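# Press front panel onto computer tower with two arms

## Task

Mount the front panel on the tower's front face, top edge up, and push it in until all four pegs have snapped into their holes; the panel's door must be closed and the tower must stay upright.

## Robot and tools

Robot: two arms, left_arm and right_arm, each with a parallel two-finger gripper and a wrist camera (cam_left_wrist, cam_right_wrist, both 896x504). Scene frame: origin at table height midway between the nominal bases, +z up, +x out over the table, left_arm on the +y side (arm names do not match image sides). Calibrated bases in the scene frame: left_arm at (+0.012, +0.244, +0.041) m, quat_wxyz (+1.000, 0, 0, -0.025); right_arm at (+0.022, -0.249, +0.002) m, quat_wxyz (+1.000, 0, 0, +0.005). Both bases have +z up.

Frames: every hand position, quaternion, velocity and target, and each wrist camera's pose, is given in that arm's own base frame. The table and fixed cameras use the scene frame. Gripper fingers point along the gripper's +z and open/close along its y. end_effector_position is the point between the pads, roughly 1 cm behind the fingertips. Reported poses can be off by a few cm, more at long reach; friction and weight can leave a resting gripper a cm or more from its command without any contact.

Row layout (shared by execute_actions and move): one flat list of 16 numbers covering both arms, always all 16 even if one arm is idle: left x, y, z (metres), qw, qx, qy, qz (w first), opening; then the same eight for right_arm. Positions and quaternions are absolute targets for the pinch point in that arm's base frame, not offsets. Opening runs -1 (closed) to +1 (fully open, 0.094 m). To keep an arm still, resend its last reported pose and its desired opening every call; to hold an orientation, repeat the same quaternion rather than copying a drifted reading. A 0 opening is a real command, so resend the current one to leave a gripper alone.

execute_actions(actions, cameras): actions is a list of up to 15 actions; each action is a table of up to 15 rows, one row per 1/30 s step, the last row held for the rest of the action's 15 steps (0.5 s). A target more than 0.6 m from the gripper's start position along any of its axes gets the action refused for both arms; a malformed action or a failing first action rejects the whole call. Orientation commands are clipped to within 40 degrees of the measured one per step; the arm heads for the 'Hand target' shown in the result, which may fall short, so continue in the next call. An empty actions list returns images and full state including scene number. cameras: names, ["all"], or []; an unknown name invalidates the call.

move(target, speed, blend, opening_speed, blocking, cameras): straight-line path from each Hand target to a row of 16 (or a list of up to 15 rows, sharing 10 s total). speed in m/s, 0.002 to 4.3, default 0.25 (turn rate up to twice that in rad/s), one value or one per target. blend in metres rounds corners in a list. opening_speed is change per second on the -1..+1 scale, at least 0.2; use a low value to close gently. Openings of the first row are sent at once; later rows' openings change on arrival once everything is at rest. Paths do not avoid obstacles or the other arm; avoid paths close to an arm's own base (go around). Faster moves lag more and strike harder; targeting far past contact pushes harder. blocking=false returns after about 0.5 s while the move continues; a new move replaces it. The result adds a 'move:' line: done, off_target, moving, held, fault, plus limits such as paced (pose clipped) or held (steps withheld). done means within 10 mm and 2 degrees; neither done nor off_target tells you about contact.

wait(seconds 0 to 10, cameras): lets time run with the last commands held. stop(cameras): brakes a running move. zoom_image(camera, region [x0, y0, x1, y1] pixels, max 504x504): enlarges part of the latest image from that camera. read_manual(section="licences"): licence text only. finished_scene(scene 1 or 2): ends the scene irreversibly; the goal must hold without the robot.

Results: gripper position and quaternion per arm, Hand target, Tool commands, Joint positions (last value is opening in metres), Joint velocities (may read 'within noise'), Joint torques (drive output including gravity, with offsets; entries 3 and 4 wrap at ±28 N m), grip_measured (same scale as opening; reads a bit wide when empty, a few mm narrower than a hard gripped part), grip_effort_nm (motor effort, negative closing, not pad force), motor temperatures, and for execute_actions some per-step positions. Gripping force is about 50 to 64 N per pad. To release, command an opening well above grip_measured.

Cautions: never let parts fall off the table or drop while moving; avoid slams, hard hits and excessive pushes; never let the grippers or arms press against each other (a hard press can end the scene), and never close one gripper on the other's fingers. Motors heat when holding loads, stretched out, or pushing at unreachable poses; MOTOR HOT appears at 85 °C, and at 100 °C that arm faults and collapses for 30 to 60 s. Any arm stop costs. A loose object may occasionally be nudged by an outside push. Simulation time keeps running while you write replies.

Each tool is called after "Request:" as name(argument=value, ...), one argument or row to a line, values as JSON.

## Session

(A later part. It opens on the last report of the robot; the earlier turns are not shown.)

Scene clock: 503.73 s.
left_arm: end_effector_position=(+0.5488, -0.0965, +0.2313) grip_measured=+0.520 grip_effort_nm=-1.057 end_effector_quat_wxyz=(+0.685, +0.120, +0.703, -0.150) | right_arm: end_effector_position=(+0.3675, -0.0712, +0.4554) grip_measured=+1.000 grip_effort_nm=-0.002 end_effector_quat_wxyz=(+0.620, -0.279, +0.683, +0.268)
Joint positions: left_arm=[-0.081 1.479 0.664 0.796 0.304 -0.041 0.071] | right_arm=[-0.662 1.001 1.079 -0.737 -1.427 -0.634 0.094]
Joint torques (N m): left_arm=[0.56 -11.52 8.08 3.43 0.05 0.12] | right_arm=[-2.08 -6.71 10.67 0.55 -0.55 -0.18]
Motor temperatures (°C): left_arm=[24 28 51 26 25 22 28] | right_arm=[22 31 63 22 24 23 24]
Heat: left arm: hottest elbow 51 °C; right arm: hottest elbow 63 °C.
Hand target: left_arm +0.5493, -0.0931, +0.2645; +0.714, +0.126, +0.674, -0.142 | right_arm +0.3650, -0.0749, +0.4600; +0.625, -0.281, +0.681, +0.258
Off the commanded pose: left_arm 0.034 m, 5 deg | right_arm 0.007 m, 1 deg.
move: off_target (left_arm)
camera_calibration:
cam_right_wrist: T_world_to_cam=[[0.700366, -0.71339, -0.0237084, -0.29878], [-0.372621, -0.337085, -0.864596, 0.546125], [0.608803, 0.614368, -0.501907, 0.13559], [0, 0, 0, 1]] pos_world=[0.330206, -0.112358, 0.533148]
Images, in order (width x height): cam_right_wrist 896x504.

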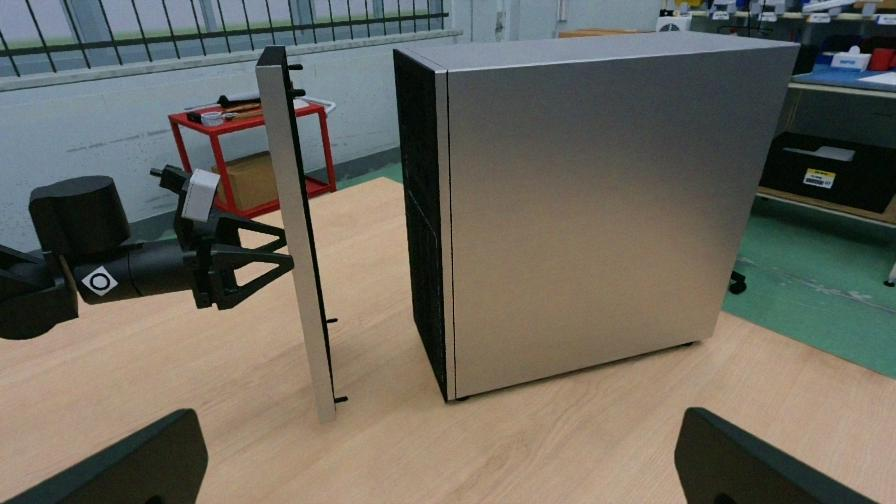

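Request:
zoom_image(
  camera="cam_right_wrist",
  region=[380, 40, 460, 140],
)

Request:
zoom_image(
  camera="cam_right_wrist",
  region=[390, 310, 470, 410],
)

Request:
zoom_image(
  camera="cam_right_wrist",
  region=[240, 40, 340, 140],
)

Request:
zoom_image(
  camera="cam_right_wrist",
  region=[290, 310, 390, 430],
)

Scaled by 5.040 from the camera's 896x504 image, which has a finer 1280x720 frame.

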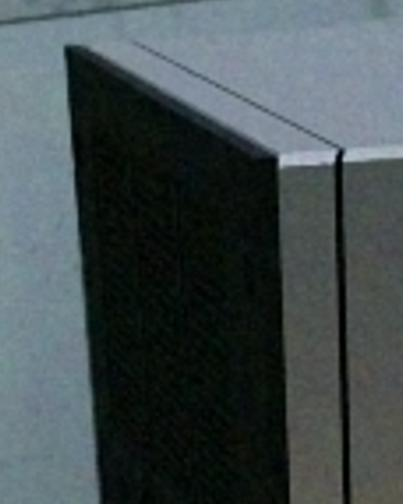

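Scaled by 5.040 from the camera's 896x504 image, which has a finer 1280x720 frame.

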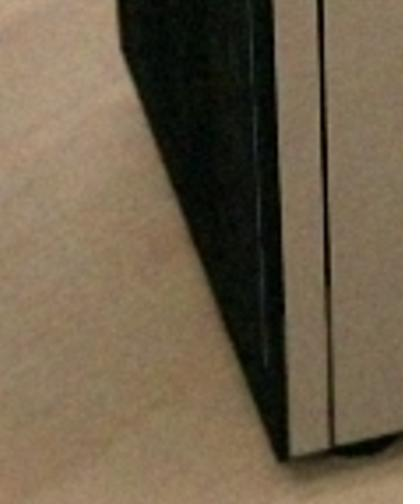

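Scaled by 5.040 from the camera's 896x504 image, which has a finer 1280x720 frame.

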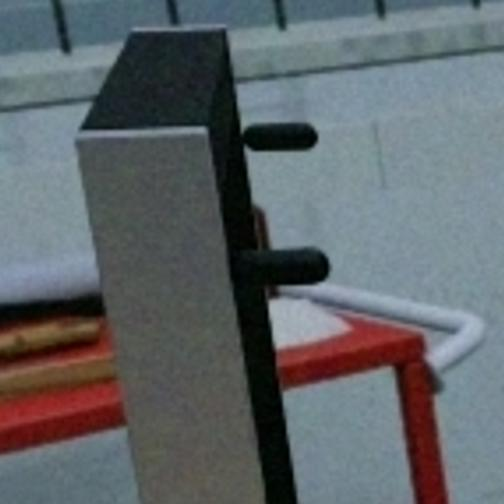

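Scaled by 4.200 from the camera's 896x504 image, which has a finer 1280x720 frame.

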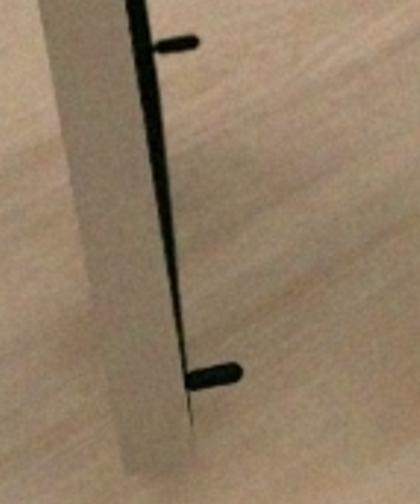

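Request:
move(
  target=[
    [0.55,-0.093,0.265,0.7142,0.1257,0.6735,-0.1421,0.2,0.27,-0.01,0.46,0.6242,-0.2822,0.6812,0.2585,1],
  ],
  speed=0.1,
  cameras=["cam_right_wrist"],
)

Request:
zoom_image(
  camera="cam_right_wrist",
  region=[440, 40, 600, 200],
)

Scene clock: 521.77 s.
left_arm: end_effector_position=(+0.5483, -0.0965, +0.2306) grip_measured=+0.520 grip_effort_nm=-1.062 end_effector_quat_wxyz=(+0.684, +0.120, +0.704, -0.150) | right_arm: end_effector_position=(+0.2693, -0.0054, +0.4511) grip_measured=+1.000 grip_effort_nm=-0.007 end_effector_quat_wxyz=(+0.619, -0.278, +0.684, +0.269)
Joint positions: left_arm=[-0.081 1.479 0.662 0.796 0.304 -0.041 0.071] | right_arm=[-0.704 0.715 0.964 -1.147 -1.457 -0.871 0.094]
Joint torques (N m): left_arm=[0.91 -11.46 8.14 3.51 0.07 0.12] | right_arm=[-2.08 -1.49 11.63 0.1 -0.63 -0.2]
Motor temperatures (°C): left_arm=[24 28 48 26 25 22 28] | right_arm=[22 30 58 22 24 23 24]
Heat: left arm: hottest elbow 48 °C; right arm: hottest elbow 58 °C.
Hand target: left_arm +0.5493, -0.0931, +0.2646; +0.714, +0.126, +0.674, -0.142 | right_arm +0.2701, -0.0097, +0.4599; +0.625, -0.281, +0.681, +0.258
Off the commanded pose: left_arm 0.035 m, 5 deg | right_arm 0.010 m, 1 deg.
move: off_target (left_arm)
camera_calibration:
cam_right_wrist: T_world_to_cam=[[0.700112, -0.713492, -0.0278023, -0.181233], [-0.375795, -0.335081, -0.864001, 0.528593], [0.607142, 0.615345, -0.502721, 0.153531], [0, 0, 0, 1]] pos_world=[0.232311, -0.046661, 0.528849]
Images, in order (width x height): cam_right_wrist 896x504.

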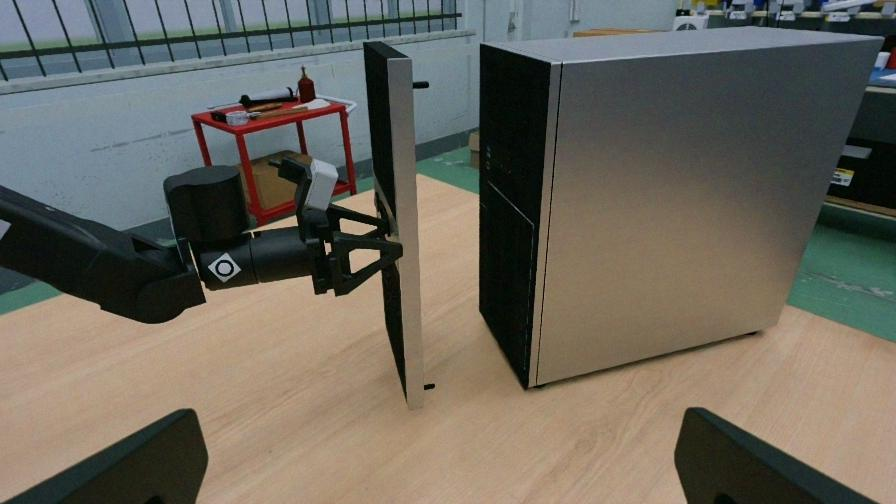

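Scaled by 3.150 from the camera's 896x504 image, which has a finer 1280x720 frame.

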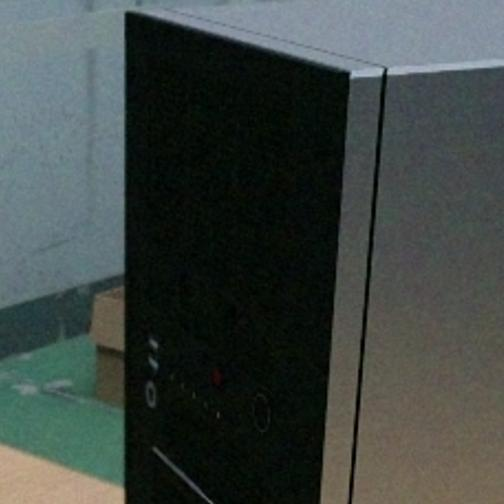

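Request:
zoom_image(
  camera="cam_right_wrist",
  region=[475, 38, 565, 108],
)

Request:
zoom_image(
  camera="cam_right_wrist",
  region=[470, 310, 560, 400],
)

Request:
zoom_image(
  camera="cam_right_wrist",
  region=[355, 30, 445, 120],
)

Request:
zoom_image(
  camera="cam_right_wrist",
  region=[370, 330, 450, 420],
)

Scaled by 5.600 from the camera's 896x504 image, which has a finer 1280x720 frame.

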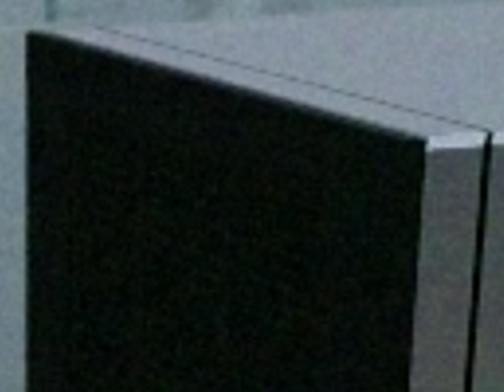

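Scaled by 5.600 from the camera's 896x504 image, which has a finer 1280x720 frame.

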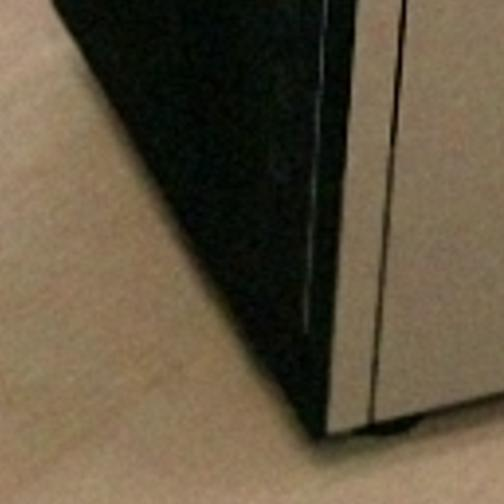

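Scaled by 5.600 from the camera's 896x504 image, which has a finer 1280x720 frame.

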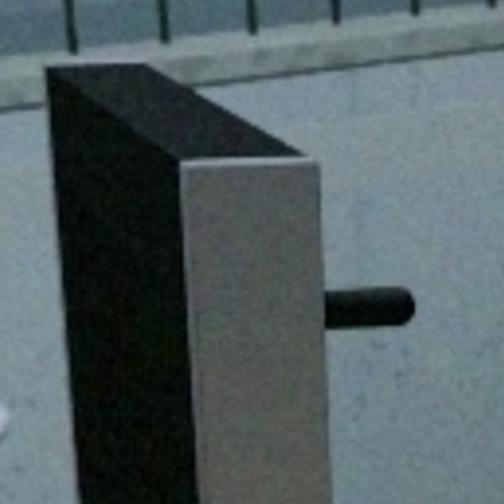

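Scaled by 5.600 from the camera's 896x504 image, which has a finer 1280x720 frame.

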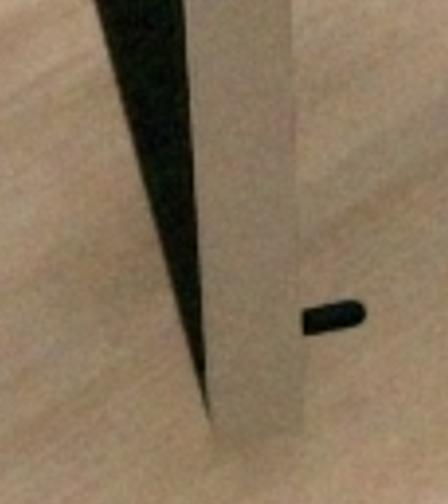

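Request:
move(
  target=[
    [0.55,-0.093,0.262,0.7238,0.1237,0.6632,-0.1438,0.2,0.48,-0.14,0.46,0.6242,-0.2822,0.6812,0.2585,1],
    [0.660,-0.139,0.249,0.7238,0.1237,0.6632,-0.1438,0.2,0.48,-0.14,0.46,0.6242,-0.2822,0.6812,0.2585,1],
  ],
  speed=[0.12,0.06],
  cameras=["cam_right_wrist"],
)

Request:
zoom_image(
  camera="cam_right_wrist",
  region=[205, 20, 325, 120],
)

Request:
zoom_image(
  camera="cam_right_wrist",
  region=[280, 290, 400, 420],
)

Scene clock: 548.23 s.
left_arm: end_effector_position=(+0.6414, -0.1321, +0.2144) grip_measured=+0.520 grip_effort_nm=-1.072 end_effector_quat_wxyz=(+0.698, +0.116, +0.691, -0.148) | right_arm: end_effector_position=(+0.4717, -0.1425, +0.4325) grip_measured=+1.000 grip_effort_nm=-0.002 end_effector_quat_wxyz=(+0.614, -0.263, +0.692, +0.273)
Joint positions: left_arm=[-0.142 1.744 0.916 0.847 0.233 -0.046 0.071] | right_arm=[-0.643 1.323 1.259 -0.52 -1.394 -0.521 0.094]
Joint torques (N m): left_arm=[-0.09 -13.04 11.49 2.54 -0.11 0.14] | right_arm=[-0.21 -10.99 15.23 1.66 -0.28 0.08]
Motor temperatures (°C): left_arm=[24 28 46 27 24 22 28] | right_arm=[22 29 57 22 24 23 24]
Heat: left arm: hottest elbow 46 °C; right arm: hottest elbow 57 °C.
Hand target: left_arm +0.6568, -0.1385, +0.2493; +0.724, +0.123, +0.663, -0.144 | right_arm +0.4781, -0.1394, +0.4594; +0.624, -0.282, +0.681, +0.258
Off the commanded pose: left_arm 0.040 m, 4 deg | right_arm 0.029 m, 3 deg.
move: off_target (left_arm, right_arm)
camera_calibration:
cam_right_wrist: T_world_to_cam=[[0.685758, -0.725435, -0.0589884, -0.402809], [-0.405847, -0.313853, -0.858361, 0.557443], [0.604172, 0.612569, -0.509643, 0.109747], [0, 0, 0, 1]] pos_world=[0.436161, -0.184484, 0.510659]
Images, in order (width x height): cam_right_wrist 896x504.

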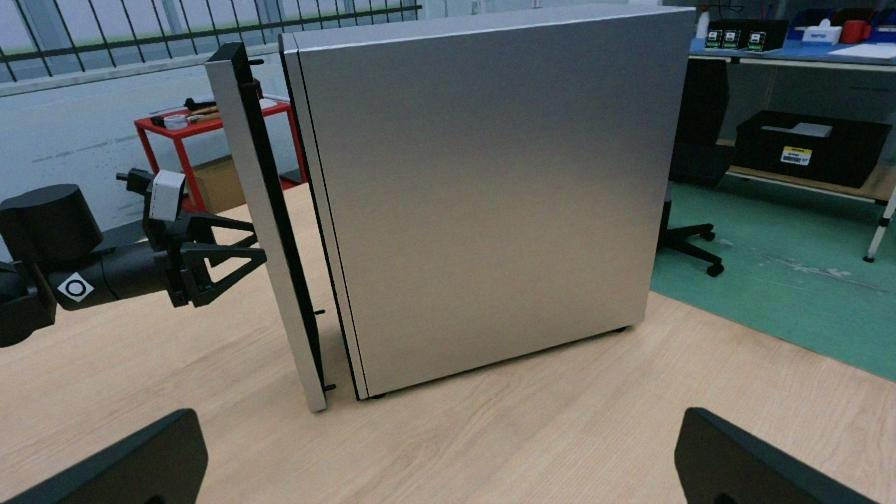

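Scaled by 4.200 from the camera's 896x504 image, which has a finer 1280x720 frame.

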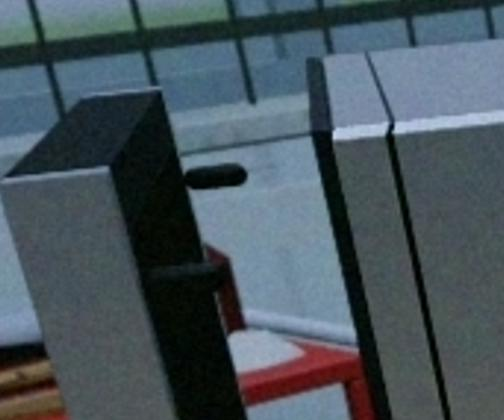

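Scaled by 3.877 from the camera's 896x504 image, which has a finer 1280x720 frame.

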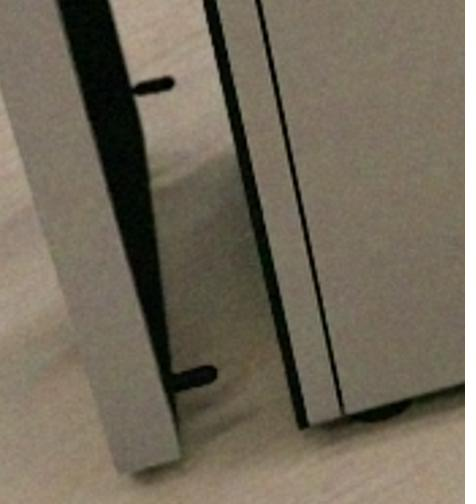

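Request:
move(
  target=[
    [0.640,-0.131,0.240,0.7238,0.1237,0.6632,-0.1438,0.2,0.48,-0.14,0.46,0.6242,-0.2822,0.6812,0.2585,1],
    [0.685,-0.150,0.2465,0.7238,0.1237,0.6632,-0.1438,0.2,0.48,-0.14,0.46,0.6242,-0.2822,0.6812,0.2585,1],
  ],
  speed=0.05,
  cameras=["cam_right_wrist"],
)

Request:
zoom_image(
  camera="cam_right_wrist",
  region=[205, 20, 325, 120],
)

Request:
zoom_image(
  camera="cam_right_wrist",
  region=[280, 290, 400, 420],
)

Scene clock: 566.67 s.
left_arm: end_effector_position=(+0.6644, -0.1411, +0.2137) grip_measured=+0.520 grip_effort_nm=-1.057 end_effector_quat_wxyz=(+0.699, +0.115, +0.690, -0.147) | right_arm: end_effector_position=(+0.4718, -0.1423, +0.4325) grip_measured=+1.000 grip_effort_nm=0.002 end_effector_quat_wxyz=(+0.614, -0.263, +0.692, +0.273)
Joint positions: left_arm=[-0.154 1.795 0.987 0.83 0.219 -0.046 0.071] | right_arm=[-0.643 1.323 1.259 -0.52 -1.394 -0.52 0.094]
Joint torques (N m): left_arm=[-0.85 -13.39 12.18 2.4 -0.09 0.18] | right_arm=[-0.15 -10.81 15.16 1.42 -0.29 0.08]
Motor temperatures (°C): left_arm=[24 29 46 26 24 22 28] | right_arm=[22 30 56 22 24 23 24]
Heat: left arm: hottest elbow 46 °C; right arm: hottest elbow 56 °C.
Hand target: left_arm +0.6816, -0.1492, +0.2467; +0.724, +0.123, +0.663, -0.144 | right_arm +0.4782, -0.1393, +0.4594; +0.624, -0.282, +0.681, +0.259
Off the commanded pose: left_arm 0.040 m, 4 deg | right_arm 0.029 m, 3 deg.
move: off_target (left_arm, right_arm)
camera_calibration:
cam_right_wrist: T_world_to_cam=[[0.685959, -0.725218, -0.059323, -0.402609], [-0.40596, -0.313771, -0.858338, 0.557599], [0.603869, 0.612867, -0.509643, 0.109751], [0, 0, 0, 1]] pos_world=[0.436261, -0.184284, 0.510659]
Images, in order (width x height): cam_right_wrist 896x504.

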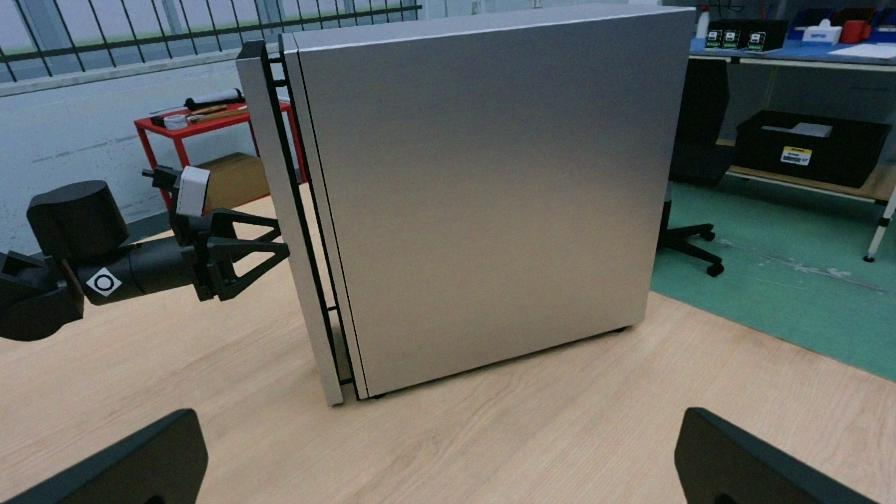

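Scaled by 4.200 from the camera's 896x504 image, which has a finer 1280x720 frame.

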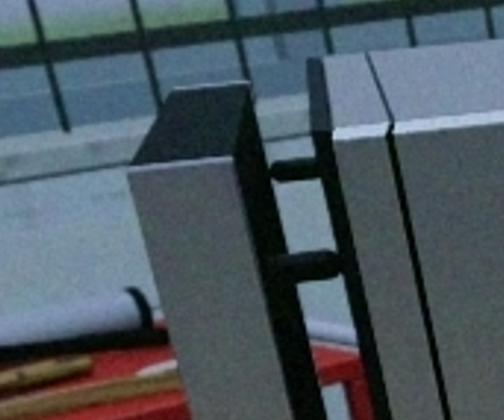

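Scaled by 3.877 from the camera's 896x504 image, which has a finer 1280x720 frame.

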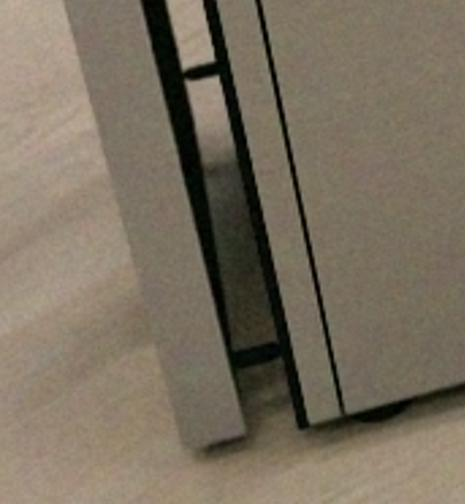

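Request:
move(
  target=[
    [0.688,-0.151,0.236,0.7238,0.1237,0.6632,-0.1438,0.2,0.48,-0.14,0.46,0.6242,-0.2822,0.6812,0.2585,1],
  ],
  speed=0.02,
  cameras=["cam_right_wrist"],
)

Request:
zoom_image(
  camera="cam_right_wrist",
  region=[205, 20, 325, 120],
)

Request:
zoom_image(
  camera="cam_right_wrist",
  region=[280, 290, 400, 420],
)

Scene clock: 580.33 s.
left_arm: end_effector_position=(+0.6650, -0.1410, +0.2105) grip_measured=+0.520 grip_effort_nm=-1.067 end_effector_quat_wxyz=(+0.699, +0.115, +0.690, -0.146) | right_arm: end_effector_position=(+0.4718, -0.1423, +0.4325) grip_measured=+1.000 grip_effort_nm=-0.002 end_effector_quat_wxyz=(+0.614, -0.263, +0.692, +0.273)
Joint positions: left_arm=[-0.154 1.802 0.987 0.835 0.217 -0.046 0.071] | right_arm=[-0.643 1.323 1.259 -0.52 -1.394 -0.52 0.094]
Joint torques (N m): left_arm=[-0.56 -11.87 12.3 3 -0.08 0.16] | right_arm=[-0.26 -10.46 15.12 1.46 -0.24 0.05]
Motor temperatures (°C): left_arm=[24 29 46 26 24 22 28] | right_arm=[22 30 56 22 24 23 24]
Heat: left arm: hottest elbow 46 °C; right arm: hottest elbow 56 °C.
Hand target: left_arm +0.6845, -0.1502, +0.2362; +0.724, +0.123, +0.663, -0.144 | right_arm +0.4782, -0.1393, +0.4594; +0.624, -0.282, +0.681, +0.259
Off the commanded pose: left_arm 0.036 m, 4 deg | right_arm 0.029 m, 3 deg.
move: off_target (left_arm, right_arm)
camera_calibration:
cam_right_wrist: T_world_to_cam=[[0.685959, -0.725218, -0.059323, -0.402609], [-0.40596, -0.313771, -0.858338, 0.557599], [0.603869, 0.612867, -0.509643, 0.109751], [0, 0, 0, 1]] pos_world=[0.436261, -0.184284, 0.510659]
Images, in order (width x height): cam_right_wrist 896x504.

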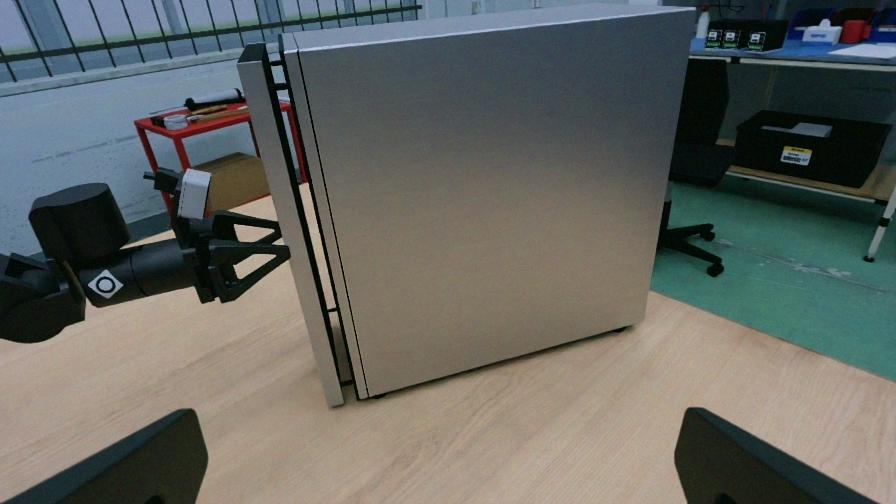

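Scaled by 4.200 from the camera's 896x504 image, which has a finer 1280x720 frame.

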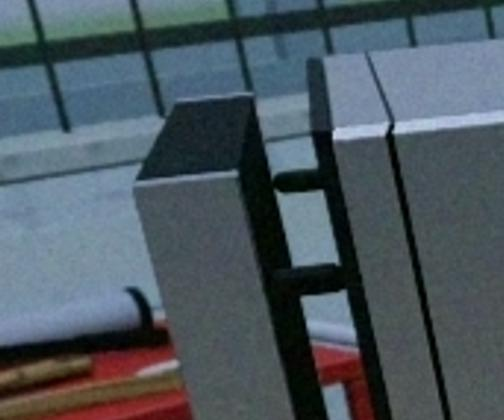

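Scaled by 3.877 from the camera's 896x504 image, which has a finer 1280x720 frame.

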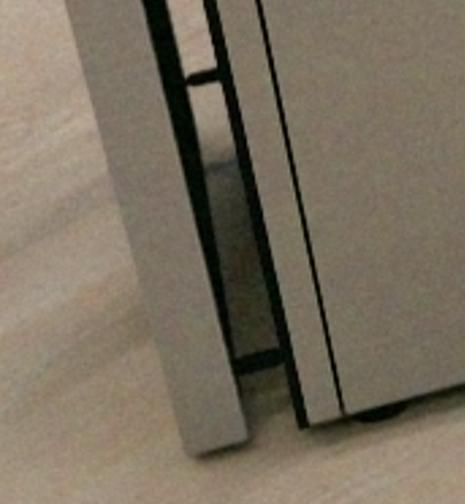

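Request:
move(
  target=[
    [0.705,-0.158,0.238,0.7238,0.1237,0.6632,-0.1438,0.2,0.48,-0.14,0.46,0.6242,-0.2822,0.6812,0.2585,1],
  ],
  speed=0.03,
)

Request:
move(
  target=[
    [0.692,-0.152,0.233,0.7238,0.1237,0.6632,-0.1438,0.2,0.48,-0.14,0.46,0.6242,-0.2822,0.6812,0.2585,1],
  ],
  speed=0.03,
)

Request:
move(
  target=[
    [0.705,-0.158,0.236,0.7238,0.1237,0.6632,-0.1438,0.2,0.48,-0.14,0.46,0.6242,-0.2822,0.6812,0.2585,1],
  ],
  speed=0.03,
)

Scene clock: 589.10 s.
left_arm: end_effector_position=(+0.6658, -0.1410, +0.2104) grip_measured=+0.520 grip_effort_nm=-1.067 end_effector_quat_wxyz=(+0.699, +0.115, +0.690, -0.146) | right_arm: end_effector_position=(+0.4718, -0.1423, +0.4325) grip_measured=+1.000 grip_effort_nm=-0.002 end_effector_quat_wxyz=(+0.614, -0.263, +0.692, +0.273)
Joint positions: left_arm=[-0.154 1.804 0.99 0.836 0.217 -0.046 0.071] | right_arm=[-0.643 1.323 1.259 -0.52 -1.394 -0.52 0.094]
Joint torques (N m): left_arm=[-1.32 -10.17 15.36 2.32 -0.39 0.16] | right_arm=[-0.44 -10.46 15.24 1.47 -0.26 0.07]
Motor temperatures (°C): left_arm=[24 29 47 26 24 22 28] | right_arm=[22 31 56 22 24 23 24]
Heat: left arm: hottest elbow 47 °C; right arm: hottest elbow 56 °C.
Hand target: left_arm +0.6975, -0.1566, +0.2386; +0.724, +0.123, +0.663, -0.144 | right_arm +0.4782, -0.1393, +0.4594; +0.624, -0.282, +0.681, +0.259
Off the commanded pose: left_arm 0.051 m, 4 deg | right_arm 0.029 m, 3 deg.
move: off_target (left_arm, right_arm)

Scene clock: 589.87 s.
left_arm: end_effector_position=(+0.6658, -0.1413, +0.2108) grip_measured=+0.520 grip_effort_nm=-1.057 end_effector_quat_wxyz=(+0.700, +0.115, +0.689, -0.147) | right_arm: end_effector_position=(+0.4718, -0.1423, +0.4325) grip_measured=+1.000 grip_effort_nm=-0.002 end_effector_quat_wxyz=(+0.614, -0.263, +0.692, +0.273)
Joint positions: left_arm=[-0.154 1.805 0.99 0.84 0.218 -0.046 0.071] | right_arm=[-0.643 1.323 1.259 -0.52 -1.394 -0.52 0.094]
Joint torques (N m): left_arm=[-0.85 -11.16 12.79 3.03 -0.15 0.16] | right_arm=[0.03 -10.81 15.31 1.65 -0.29 0.08]
Motor temperatures (°C): left_arm=[24 29 47 26 24 22 28] | right_arm=[22 31 56 22 24 23 24]
Heat: left arm: hottest elbow 47 °C; right arm: hottest elbow 56 °C.
Hand target: left_arm +0.6881, -0.1513, +0.2331; +0.724, +0.123, +0.664, -0.144 | right_arm +0.4782, -0.1393, +0.4594; +0.624, -0.282, +0.681, +0.259
Off the commanded pose: left_arm 0.036 m, 4 deg | right_arm 0.029 m, 3 deg.
move: off_target (left_arm, right_arm)

Scene clock: 590.70 s.
left_arm: end_effector_position=(+0.6659, -0.1412, +0.2103) grip_measured=+0.520 grip_effort_nm=-1.062 end_effector_quat_wxyz=(+0.700, +0.115, +0.689, -0.147) | right_arm: end_effector_position=(+0.4718, -0.1423, +0.4325) grip_measured=+1.000 grip_effort_nm=-0.002 end_effector_quat_wxyz=(+0.614, -0.263, +0.692, +0.273)
Joint positions: left_arm=[-0.154 1.806 0.99 0.84 0.218 -0.046 0.071] | right_arm=[-0.643 1.323 1.259 -0.52 -1.394 -0.52 0.094]
Joint torques (N m): left_arm=[-0.97 -10.23 15.38 2.22 -0.47 0.15] | right_arm=[-0.79 -11.05 15.23 1.61 -0.29 0.09]
Motor temperatures (°C): left_arm=[24 29 47 26 24 22 28] | right_arm=[22 31 56 22 24 23 24]
Heat: left arm: hottest elbow 47 °C; right arm: hottest elbow 56 °C.
Hand target: left_arm +0.6976, -0.1568, +0.2364; +0.724, +0.123, +0.663, -0.144 | right_arm +0.4782, -0.1393, +0.4594; +0.624, -0.282, +0.681, +0.259
Off the commanded pose: left_arm 0.050 m, 4 deg | right_arm 0.029 m, 3 deg.
move: off_target (left_arm, right_arm)

Request:
move(
  target=[
    [0.690,-0.1515,0.234,0.7238,0.1237,0.6632,-0.1438,0.2,0.48,-0.14,0.46,0.6242,-0.2822,0.6812,0.2585,1],
    [0.694,-0.141,0.234,0.7238,0.1237,0.6632,-0.1438,0.2,0.48,-0.14,0.46,0.6242,-0.2822,0.6812,0.2585,1],
  ],
  speed=0.02,
)

Request:
move(
  target=[
    [0.686,-0.161,0.234,0.7238,0.1237,0.6632,-0.1438,0.2,0.48,-0.14,0.46,0.6242,-0.2822,0.6812,0.2585,1],
  ],
  speed=0.02,
  cameras=["cam_right_wrist"],
)

Scene clock: 598.67 s.
left_arm: end_effector_position=(+0.6669, -0.1375, +0.2030) grip_measured=+0.520 grip_effort_nm=-1.062 end_effector_quat_wxyz=(+0.696, +0.119, +0.692, -0.151) | right_arm: end_effector_position=(+0.4718, -0.1423, +0.4325) grip_measured=+1.000 grip_effort_nm=-0.002 end_effector_quat_wxyz=(+0.614, -0.263, +0.692, +0.273)
Joint positions: left_arm=[-0.142 1.818 0.99 0.842 0.242 -0.046 0.071] | right_arm=[-0.643 1.323 1.259 -0.52 -1.394 -0.52 0.094]
Joint torques (N m): left_arm=[-0.44 -12.63 12.78 2.73 -0.25 0.14] | right_arm=[-0.09 -10.81 15.24 1.36 -0.29 0.1]
Motor temperatures (°C): left_arm=[24 28 48 26 24 22 28] | right_arm=[22 31 56 22 24 23 24]
Heat: left arm: hottest elbow 48 °C; right arm: hottest elbow 56 °C.
Hand target: left_arm +0.6897, -0.1401, +0.2344; +0.724, +0.123, +0.663, -0.144 | right_arm +0.4782, -0.1393, +0.4594; +0.624, -0.282, +0.681, +0.259
Off the commanded pose: left_arm 0.041 m, 5 deg | right_arm 0.029 m, 3 deg.
move: off_target (left_arm, right_arm)

Scene clock: 600.07 s.
left_arm: end_effector_position=(+0.6672, -0.1388, +0.2036) grip_measured=+0.520 grip_effort_nm=-1.062 end_effector_quat_wxyz=(+0.698, +0.113, +0.692, -0.145) | right_arm: end_effector_position=(+0.4718, -0.1423, +0.4325) grip_measured=+1.000 grip_effort_nm=-0.002 end_effector_quat_wxyz=(+0.614, -0.263, +0.692, +0.273)
Joint positions: left_arm=[-0.15 1.818 0.989 0.846 0.216 -0.046 0.071] | right_arm=[-0.643 1.323 1.259 -0.52 -1.394 -0.52 0.094]
Joint torques (N m): left_arm=[-2.37 -13.1 11.86 2.86 -0.88 0.16] | right_arm=[-0.32 -10.7 15.13 1.55 -0.26 0.07]
Motor temperatures (°C): left_arm=[24 28 48 26 24 22 28] | right_arm=[22 31 56 22 24 23 24]
Heat: left arm: hottest elbow 48 °C; right arm: hottest elbow 56 °C.
Hand target: left_arm +0.6821, -0.1605, +0.2343; +0.724, +0.123, +0.663, -0.145 | right_arm +0.4782, -0.1393, +0.4594; +0.624, -0.282, +0.681, +0.259
Off the commanded pose: left_arm 0.042 m, 5 deg | right_arm 0.029 m, 3 deg.
move: off_target (left_arm, right_arm)
camera_calibration:
cam_right_wrist: T_world_to_cam=[[0.685959, -0.725218, -0.059323, -0.402609], [-0.40596, -0.313771, -0.858338, 0.557599], [0.603869, 0.612867, -0.509643, 0.109751], [0, 0, 0, 1]] pos_world=[0.436261, -0.184284, 0.510659]
Images, in order (width x height): cam_right_wrist 896x504.

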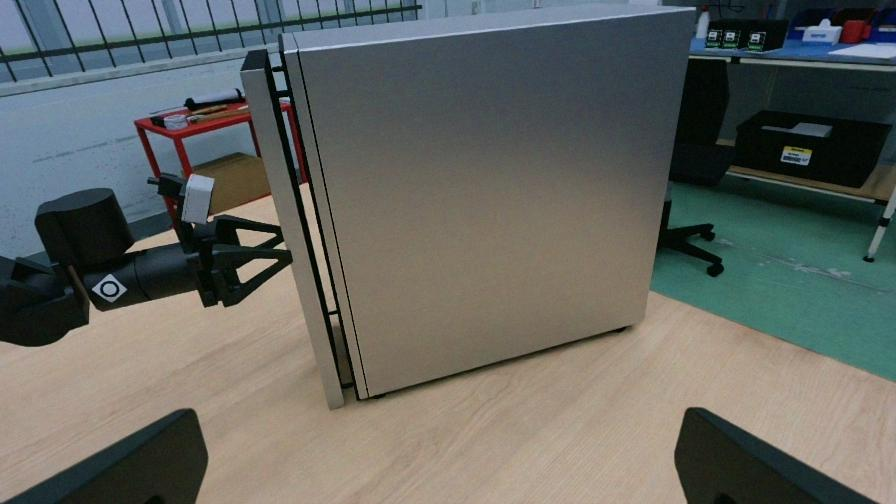

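Request:
move(
  target=[
    [0.60,-0.113,0.255,0.7238,0.1237,0.6632,-0.1438,0.2,0.48,-0.14,0.46,0.6242,-0.2822,0.6812,0.2585,1],
    [0.53,-0.085,0.265,0.7238,0.1237,0.6632,-0.1438,0.2,0.40,0.0,0.46,0.6530,-0.1900,0.7130,0.1700,1],
    [0.53,-0.085,0.265,0.7238,0.1237,0.6632,-0.1438,0.2,0.455,0.12,0.45,0.6698,-0.0963,0.7310,0.0882,1],
  ],
  speed=0.1,
  cameras=["cam_right_wrist"],
)

Request:
zoom_image(
  camera="cam_right_wrist",
  region=[400, 0, 650, 200],
)

Scene clock: 625.07 s.
left_arm: end_effector_position=(+0.5291, -0.0888, +0.2337) grip_measured=+0.519 grip_effort_nm=-1.062 end_effector_quat_wxyz=(+0.697, +0.119, +0.691, -0.151) | right_arm: end_effector_position=(+0.4526, +0.1147, +0.4292) grip_measured=+1.000 grip_effort_nm=-0.002 end_effector_quat_wxyz=(+0.655, -0.101, +0.745, +0.079)
Joint positions: left_arm=[-0.064 1.446 0.604 0.859 0.32 -0.048 0.071] | right_arm=[0.246 0.904 0.881 -0.108 -0.009 -0.015 0.094]
Joint torques (N m): left_arm=[0.67 -11.11 7.8 3.25 0.07 0.1] | right_arm=[-0.5 -5.54 13.33 2.29 0.16 0.07]
Motor temperatures (°C): left_arm=[24 29 48 26 25 22 28] | right_arm=[22 31 56 22 24 23 24]
Heat: left arm: hottest elbow 48 °C; right arm: hottest elbow 56 °C.
Hand target: left_arm +0.5294, -0.0851, +0.2646; +0.724, +0.124, +0.663, -0.144 | right_arm +0.4542, +0.1198, +0.4499; +0.670, -0.096, +0.731, +0.089
Off the commanded pose: left_arm 0.032 m, 5 deg | right_arm 0.022 m, 3 deg.
move: off_target (left_arm, right_arm)
camera_calibration:
cam_right_wrist: T_world_to_cam=[[0.236682, -0.971538, 0.00976144, -0.00125147], [-0.520921, -0.135373, -0.842802, 0.652449], [0.820136, 0.194391, -0.538135, -0.0756057], [0, 0, 0, 1]] pos_world=[0.402178, 0.101805, 0.509212]
Images, in order (width x height): cam_right_wrist 896x504.

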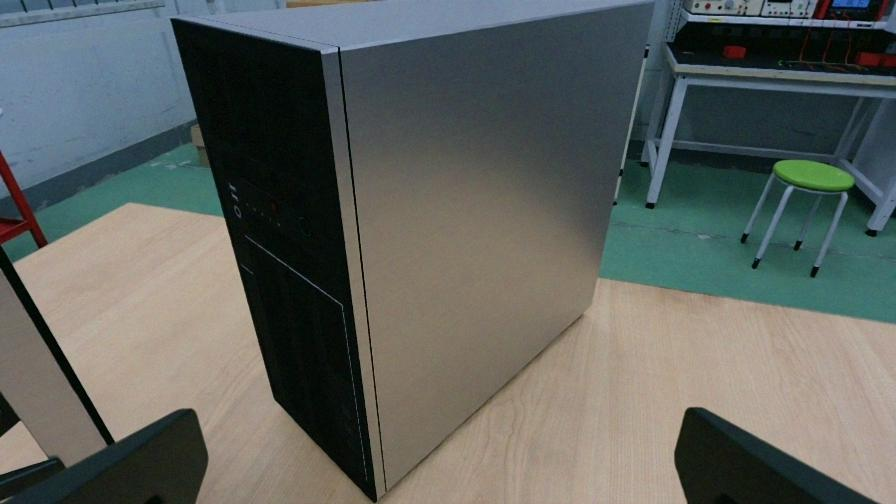

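Scaled by 2.016 from the camera's 896x504 image, which has a finer 1280x720 frame.

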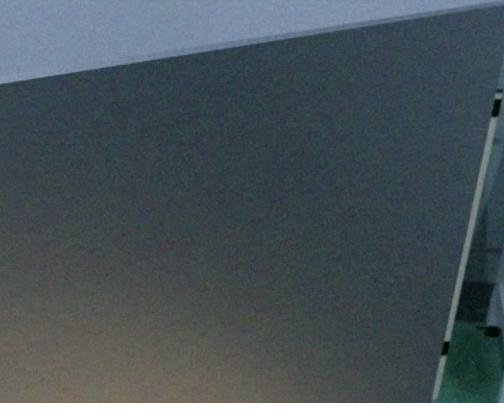

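Request:
zoom_image(
  camera="cam_right_wrist",
  region=[260, 20, 350, 110],
)

Request:
zoom_image(
  camera="cam_right_wrist",
  region=[310, 414, 400, 504],
)

Request:
zoom_image(
  camera="cam_right_wrist",
  region=[165, 10, 255, 100],
)

Scaled by 5.600 from the camera's 896x504 image, which has a finer 1280x720 frame.

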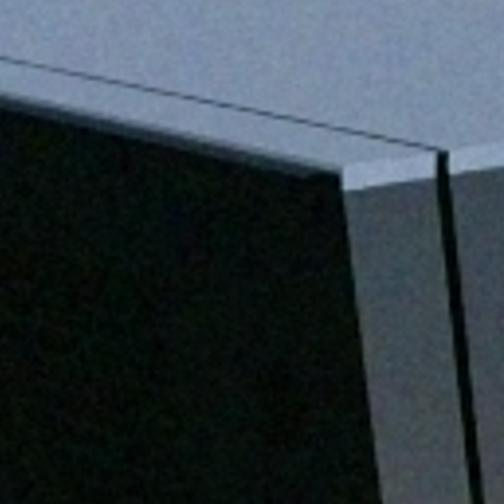

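Scaled by 5.600 from the camera's 896x504 image, which has a finer 1280x720 frame.

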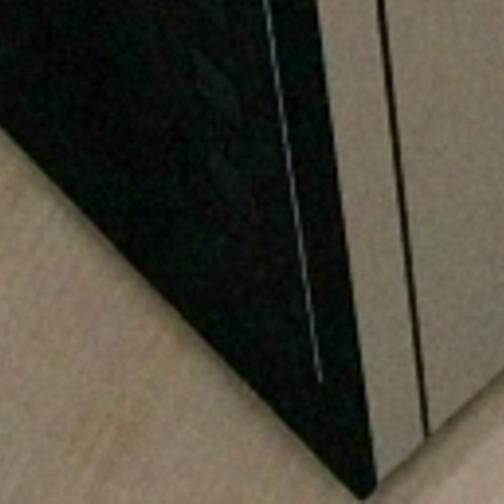

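Scaled by 5.600 from the camera's 896x504 image, which has a finer 1280x720 frame.

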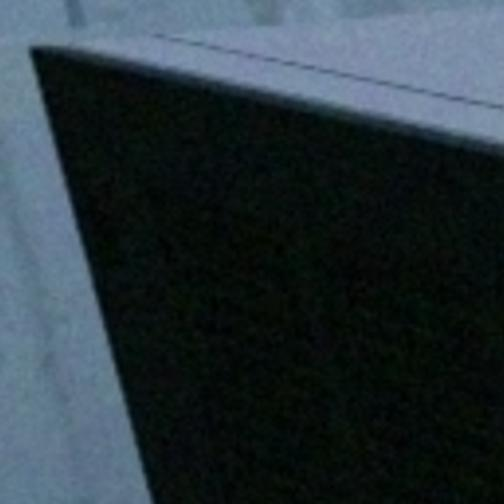

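Request:
zoom_image(
  camera="cam_right_wrist",
  region=[290, 70, 335, 115],
)

Request:
zoom_image(
  camera="cam_right_wrist",
  region=[330, 444, 390, 504],
)

Request:
zoom_image(
  camera="cam_right_wrist",
  region=[170, 20, 230, 80],
)

Scaled by 11.200 from the camera's 896x504 image, which has a finer 1280x720 frame.

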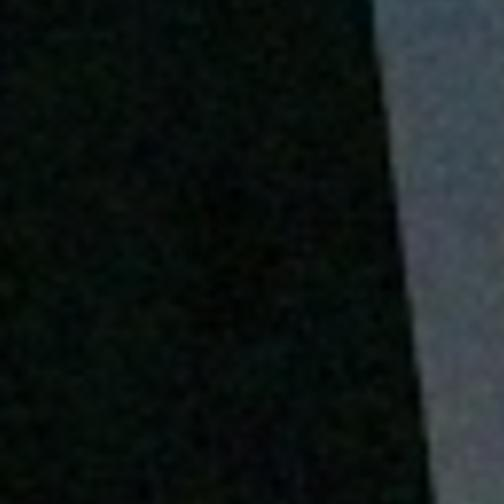

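Scaled by 8.400 from the camera's 896x504 image, which has a finer 1280x720 frame.

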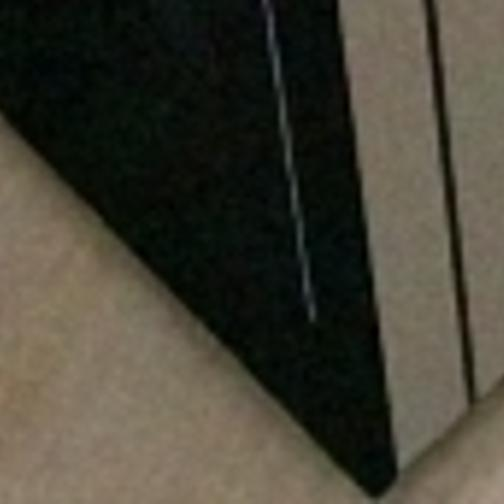

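Scaled by 8.400 from the camera's 896x504 image, which has a finer 1280x720 frame.

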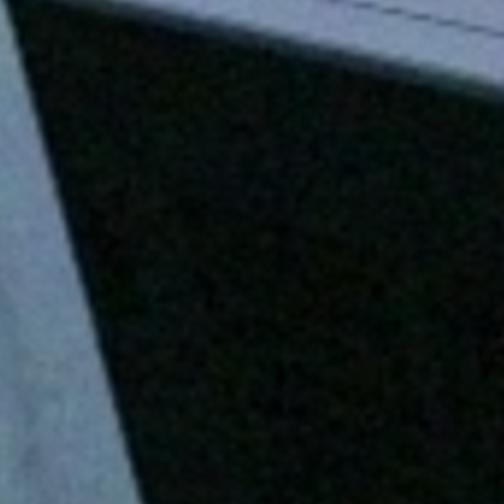

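Request:
move(
  target=[
    [0.53,-0.085,0.265,0.7238,0.1237,0.6632,-0.1438,0.2,0.40,0.0,0.46,0.6530,-0.1900,0.7130,0.1700,1],
    [0.61,-0.118,0.260,0.7238,0.1237,0.6632,-0.1438,0.2,0.48,-0.14,0.46,0.6242,-0.2822,0.6812,0.2585,1],
    [0.660,-0.139,0.253,0.7238,0.1237,0.6632,-0.1438,0.2,0.48,-0.14,0.46,0.6242,-0.2822,0.6812,0.2585,1],
  ],
  speed=[0.12,0.1,0.05],
  cameras=["cam_right_wrist"],
)

Request:
zoom_image(
  camera="cam_right_wrist",
  region=[205, 20, 325, 120],
)

Request:
zoom_image(
  camera="cam_right_wrist",
  region=[280, 290, 400, 420],
)

Scene clock: 666.83 s.
left_arm: end_effector_position=(+0.6417, -0.1318, +0.2182) grip_measured=+0.519 grip_effort_nm=-1.057 end_effector_quat_wxyz=(+0.698, +0.115, +0.691, -0.148) | right_arm: end_effector_position=(+0.4749, -0.1308, +0.4354) grip_measured=+1.000 grip_effort_nm=0.002 end_effector_quat_wxyz=(+0.613, -0.267, +0.690, +0.279)
Joint positions: left_arm=[-0.141 1.737 0.919 0.836 0.232 -0.048 0.071] | right_arm=[-0.618 1.315 1.251 -0.481 -1.388 -0.478 0.094]
Joint torques (N m): left_arm=[-0.67 -12.69 11.49 2.52 -0.09 0.14] | right_arm=[-1.79 -10.46 15.68 0.46 -0.5 -0.19]
Motor temperatures (°C): left_arm=[24 28 44 26 24 21 28] | right_arm=[22 29 58 22 24 23 24]
Heat: left arm: hottest elbow 44 °C; right arm: hottest elbow 58 °C.
Hand target: left_arm +0.6569, -0.1383, +0.2532; +0.724, +0.123, +0.663, -0.144 | right_arm +0.4786, -0.1392, +0.4594; +0.625, -0.282, +0.681, +0.258
Off the commanded pose: left_arm 0.040 m, 5 deg | right_arm 0.027 m, 3 deg.
move: off_target (left_arm, right_arm)
camera_calibration:
cam_right_wrist: T_world_to_cam=[[0.696959, -0.714408, -0.0622061, -0.398778], [-0.401149, -0.316503, -0.859596, 0.562796], [0.594414, 0.624057, -0.507173, 0.107241], [0, 0, 0, 1]] pos_world=[0.439951, -0.173689, 0.513361]
Images, in order (width x height): cam_right_wrist 896x504.

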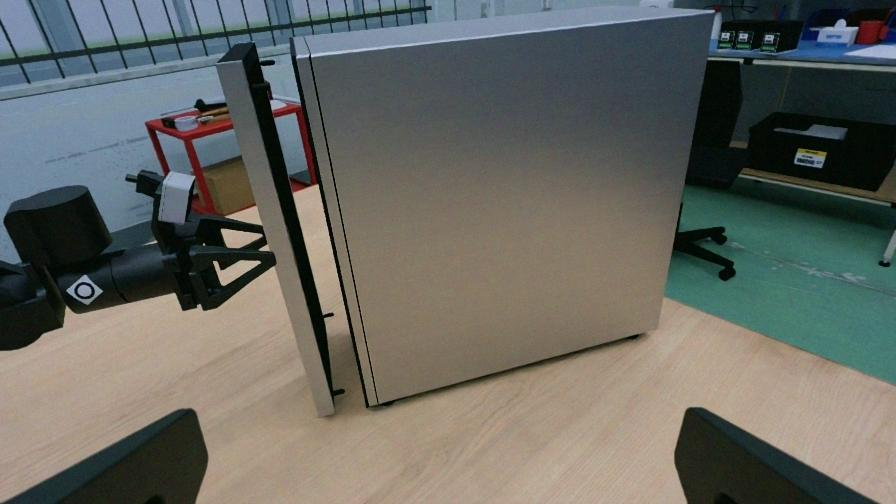

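Scaled by 4.200 from the camera's 896x504 image, which has a finer 1280x720 frame.

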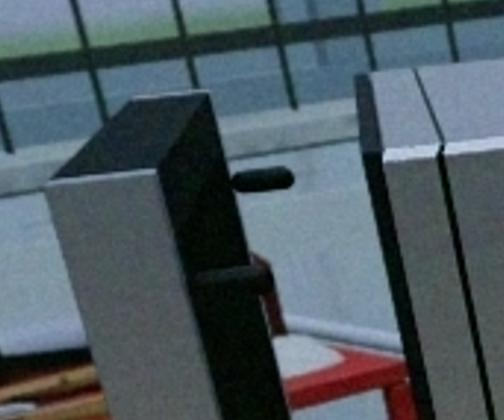

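Scaled by 3.877 from the camera's 896x504 image, which has a finer 1280x720 frame.

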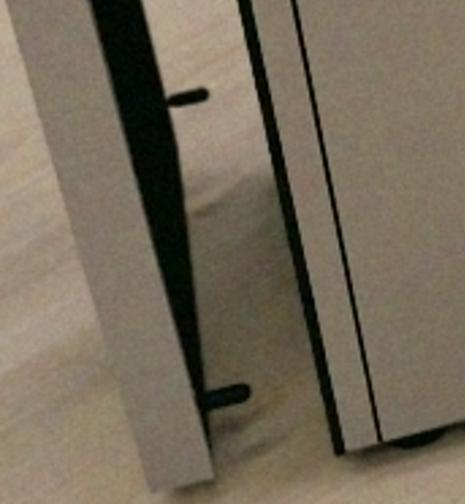

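Request:
move(
  target=[
    [0.685,-0.1498,0.252,0.7238,0.1237,0.6632,-0.1438,0.2,0.48,-0.14,0.46,0.6242,-0.2822,0.6812,0.2585,1],
  ],
  speed=0.04,
)

Request:
move(
  target=[
    [0.690,-0.152,0.249,0.7238,0.1237,0.6632,-0.1438,0.2,0.48,-0.14,0.46,0.6242,-0.2822,0.6812,0.2585,1],
  ],
  speed=0.02,
)

Request:
move(
  target=[
    [0.690,-0.152,0.245,0.7238,0.1237,0.6632,-0.1438,0.2,0.48,-0.14,0.46,0.6242,-0.2822,0.6812,0.2585,1],
  ],
  speed=0.02,
  cameras=["cam_right_wrist"],
)

Request:
zoom_image(
  camera="cam_right_wrist",
  region=[205, 20, 325, 120],
)

Request:
zoom_image(
  camera="cam_right_wrist",
  region=[280, 290, 400, 420],
)

Scene clock: 677.30 s.
left_arm: end_effector_position=(+0.6643, -0.1410, +0.2163) grip_measured=+0.519 grip_effort_nm=-1.067 end_effector_quat_wxyz=(+0.697, +0.114, +0.692, -0.147) | right_arm: end_effector_position=(+0.4749, -0.1309, +0.4355) grip_measured=+1.000 grip_effort_nm=-0.007 end_effector_quat_wxyz=(+0.613, -0.267, +0.690, +0.278)
Joint positions: left_arm=[-0.154 1.787 0.989 0.814 0.218 -0.048 0.071] | right_arm=[-0.618 1.315 1.252 -0.481 -1.388 -0.479 0.094]
Joint torques (N m): left_arm=[-0.26 -13.16 12.11 2.52 -0.05 0.18] | right_arm=[-2.43 -10.05 15.51 0.39 -0.41 -0.21]
Motor temperatures (°C): left_arm=[24 28 44 26 24 21 28] | right_arm=[22 29 59 22 24 23 24]
Heat: left arm: hottest elbow 44 °C; right arm: hottest elbow 59 °C.
Hand target: left_arm +0.6813, -0.1491, +0.2522; +0.724, +0.123, +0.663, -0.144 | right_arm +0.4785, -0.1392, +0.4594; +0.625, -0.282, +0.681, +0.258
Off the commanded pose: left_arm 0.042 m, 5 deg | right_arm 0.027 m, 3 deg.
move: off_target (left_arm, right_arm)

Scene clock: 678.00 s.
left_arm: end_effector_position=(+0.6648, -0.1409, +0.2161) grip_measured=+0.519 grip_effort_nm=-1.062 end_effector_quat_wxyz=(+0.697, +0.114, +0.692, -0.147) | right_arm: end_effector_position=(+0.4749, -0.1309, +0.4355) grip_measured=+1.000 grip_effort_nm=-0.002 end_effector_quat_wxyz=(+0.613, -0.267, +0.690, +0.278)
Joint positions: left_arm=[-0.154 1.788 0.99 0.814 0.217 -0.048 0.071] | right_arm=[-0.618 1.315 1.252 -0.481 -1.388 -0.479 0.094]
Joint torques (N m): left_arm=[-0.62 -12.28 13.07 2.56 -0.12 0.18] | right_arm=[-2.08 -9.76 15.54 0.58 -0.46 -0.17]
Motor temperatures (°C): left_arm=[24 28 44 26 24 21 28] | right_arm=[22 29 59 22 24 23 24]
Heat: left arm: hottest elbow 44 °C; right arm: hottest elbow 59 °C.
Hand target: left_arm +0.6855, -0.1512, +0.2492; +0.724, +0.123, +0.663, -0.144 | right_arm +0.4785, -0.1392, +0.4594; +0.625, -0.282, +0.681, +0.258
Off the commanded pose: left_arm 0.043 m, 5 deg | right_arm 0.027 m, 3 deg.
move: off_target (left_arm, right_arm)

Scene clock: 678.70 s.
left_arm: end_effector_position=(+0.6649, -0.1409, +0.2149) grip_measured=+0.519 grip_effort_nm=-1.067 end_effector_quat_wxyz=(+0.697, +0.114, +0.693, -0.147) | right_arm: end_effector_position=(+0.4749, -0.1309, +0.4355) grip_measured=+1.000 grip_effort_nm=-0.007 end_effector_quat_wxyz=(+0.613, -0.267, +0.690, +0.278)
Joint positions: left_arm=[-0.154 1.79 0.99 0.814 0.217 -0.048 0.071] | right_arm=[-0.618 1.315 1.252 -0.481 -1.388 -0.479 0.094]
Joint torques (N m): left_arm=[-0.56 -12.16 12.88 3.08 -0.11 0.16] | right_arm=[-2.02 -9.88 15.6 0.49 -0.47 -0.2]
Motor temperatures (°C): left_arm=[24 28 44 26 24 21 28] | right_arm=[22 29 59 22 24 23 24]
Heat: left arm: hottest elbow 44 °C; right arm: hottest elbow 59 °C.
Hand target: left_arm +0.6857, -0.1512, +0.2452; +0.724, +0.123, +0.663, -0.144 | right_arm +0.4785, -0.1392, +0.4594; +0.625, -0.282, +0.681, +0.258
Off the commanded pose: left_arm 0.041 m, 5 deg | right_arm 0.027 m, 3 deg.
move: off_target (left_arm, right_arm)
camera_calibration:
cam_right_wrist: T_world_to_cam=[[0.697054, -0.71441, -0.0610962, -0.399312], [-0.400506, -0.317262, -0.859616, 0.562509], [0.594735, 0.623669, -0.507274, 0.107072], [0, 0, 0, 1]] pos_world=[0.43995, -0.173588, 0.513461]
Images, in order (width x height): cam_right_wrist 896x504.

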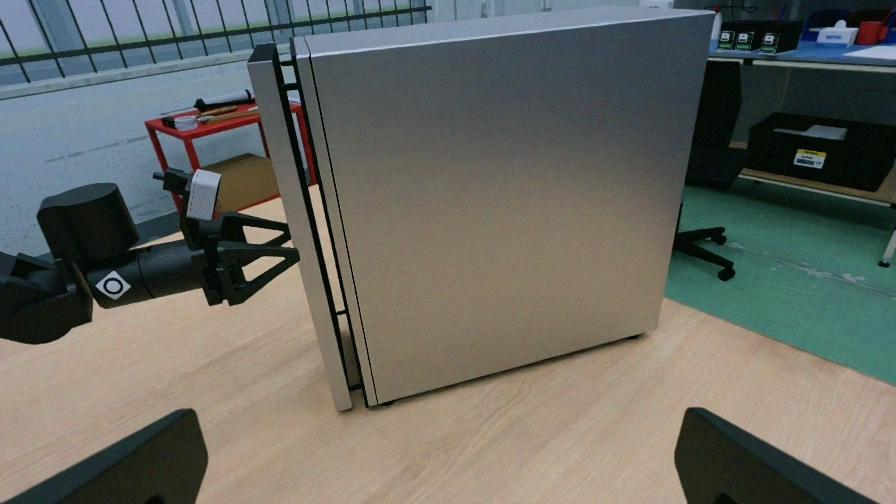

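Scaled by 4.200 from the camera's 896x504 image, which has a finer 1280x720 frame.

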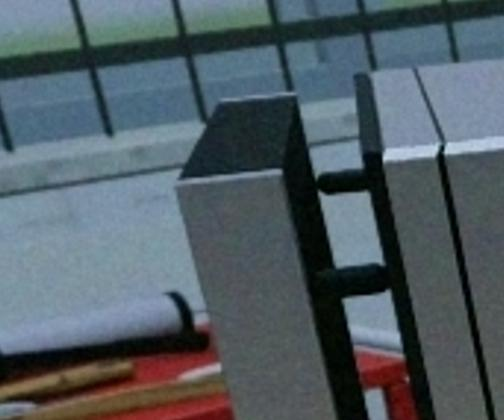

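Scaled by 3.877 from the camera's 896x504 image, which has a finer 1280x720 frame.

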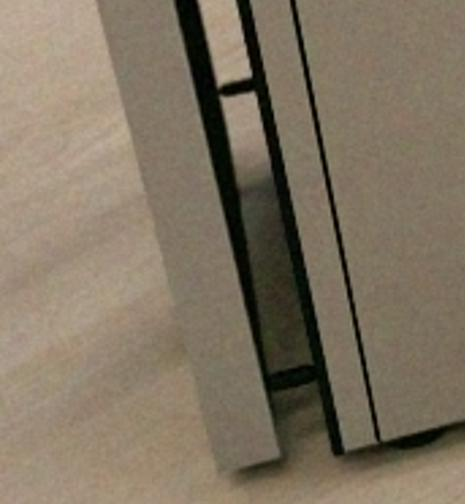

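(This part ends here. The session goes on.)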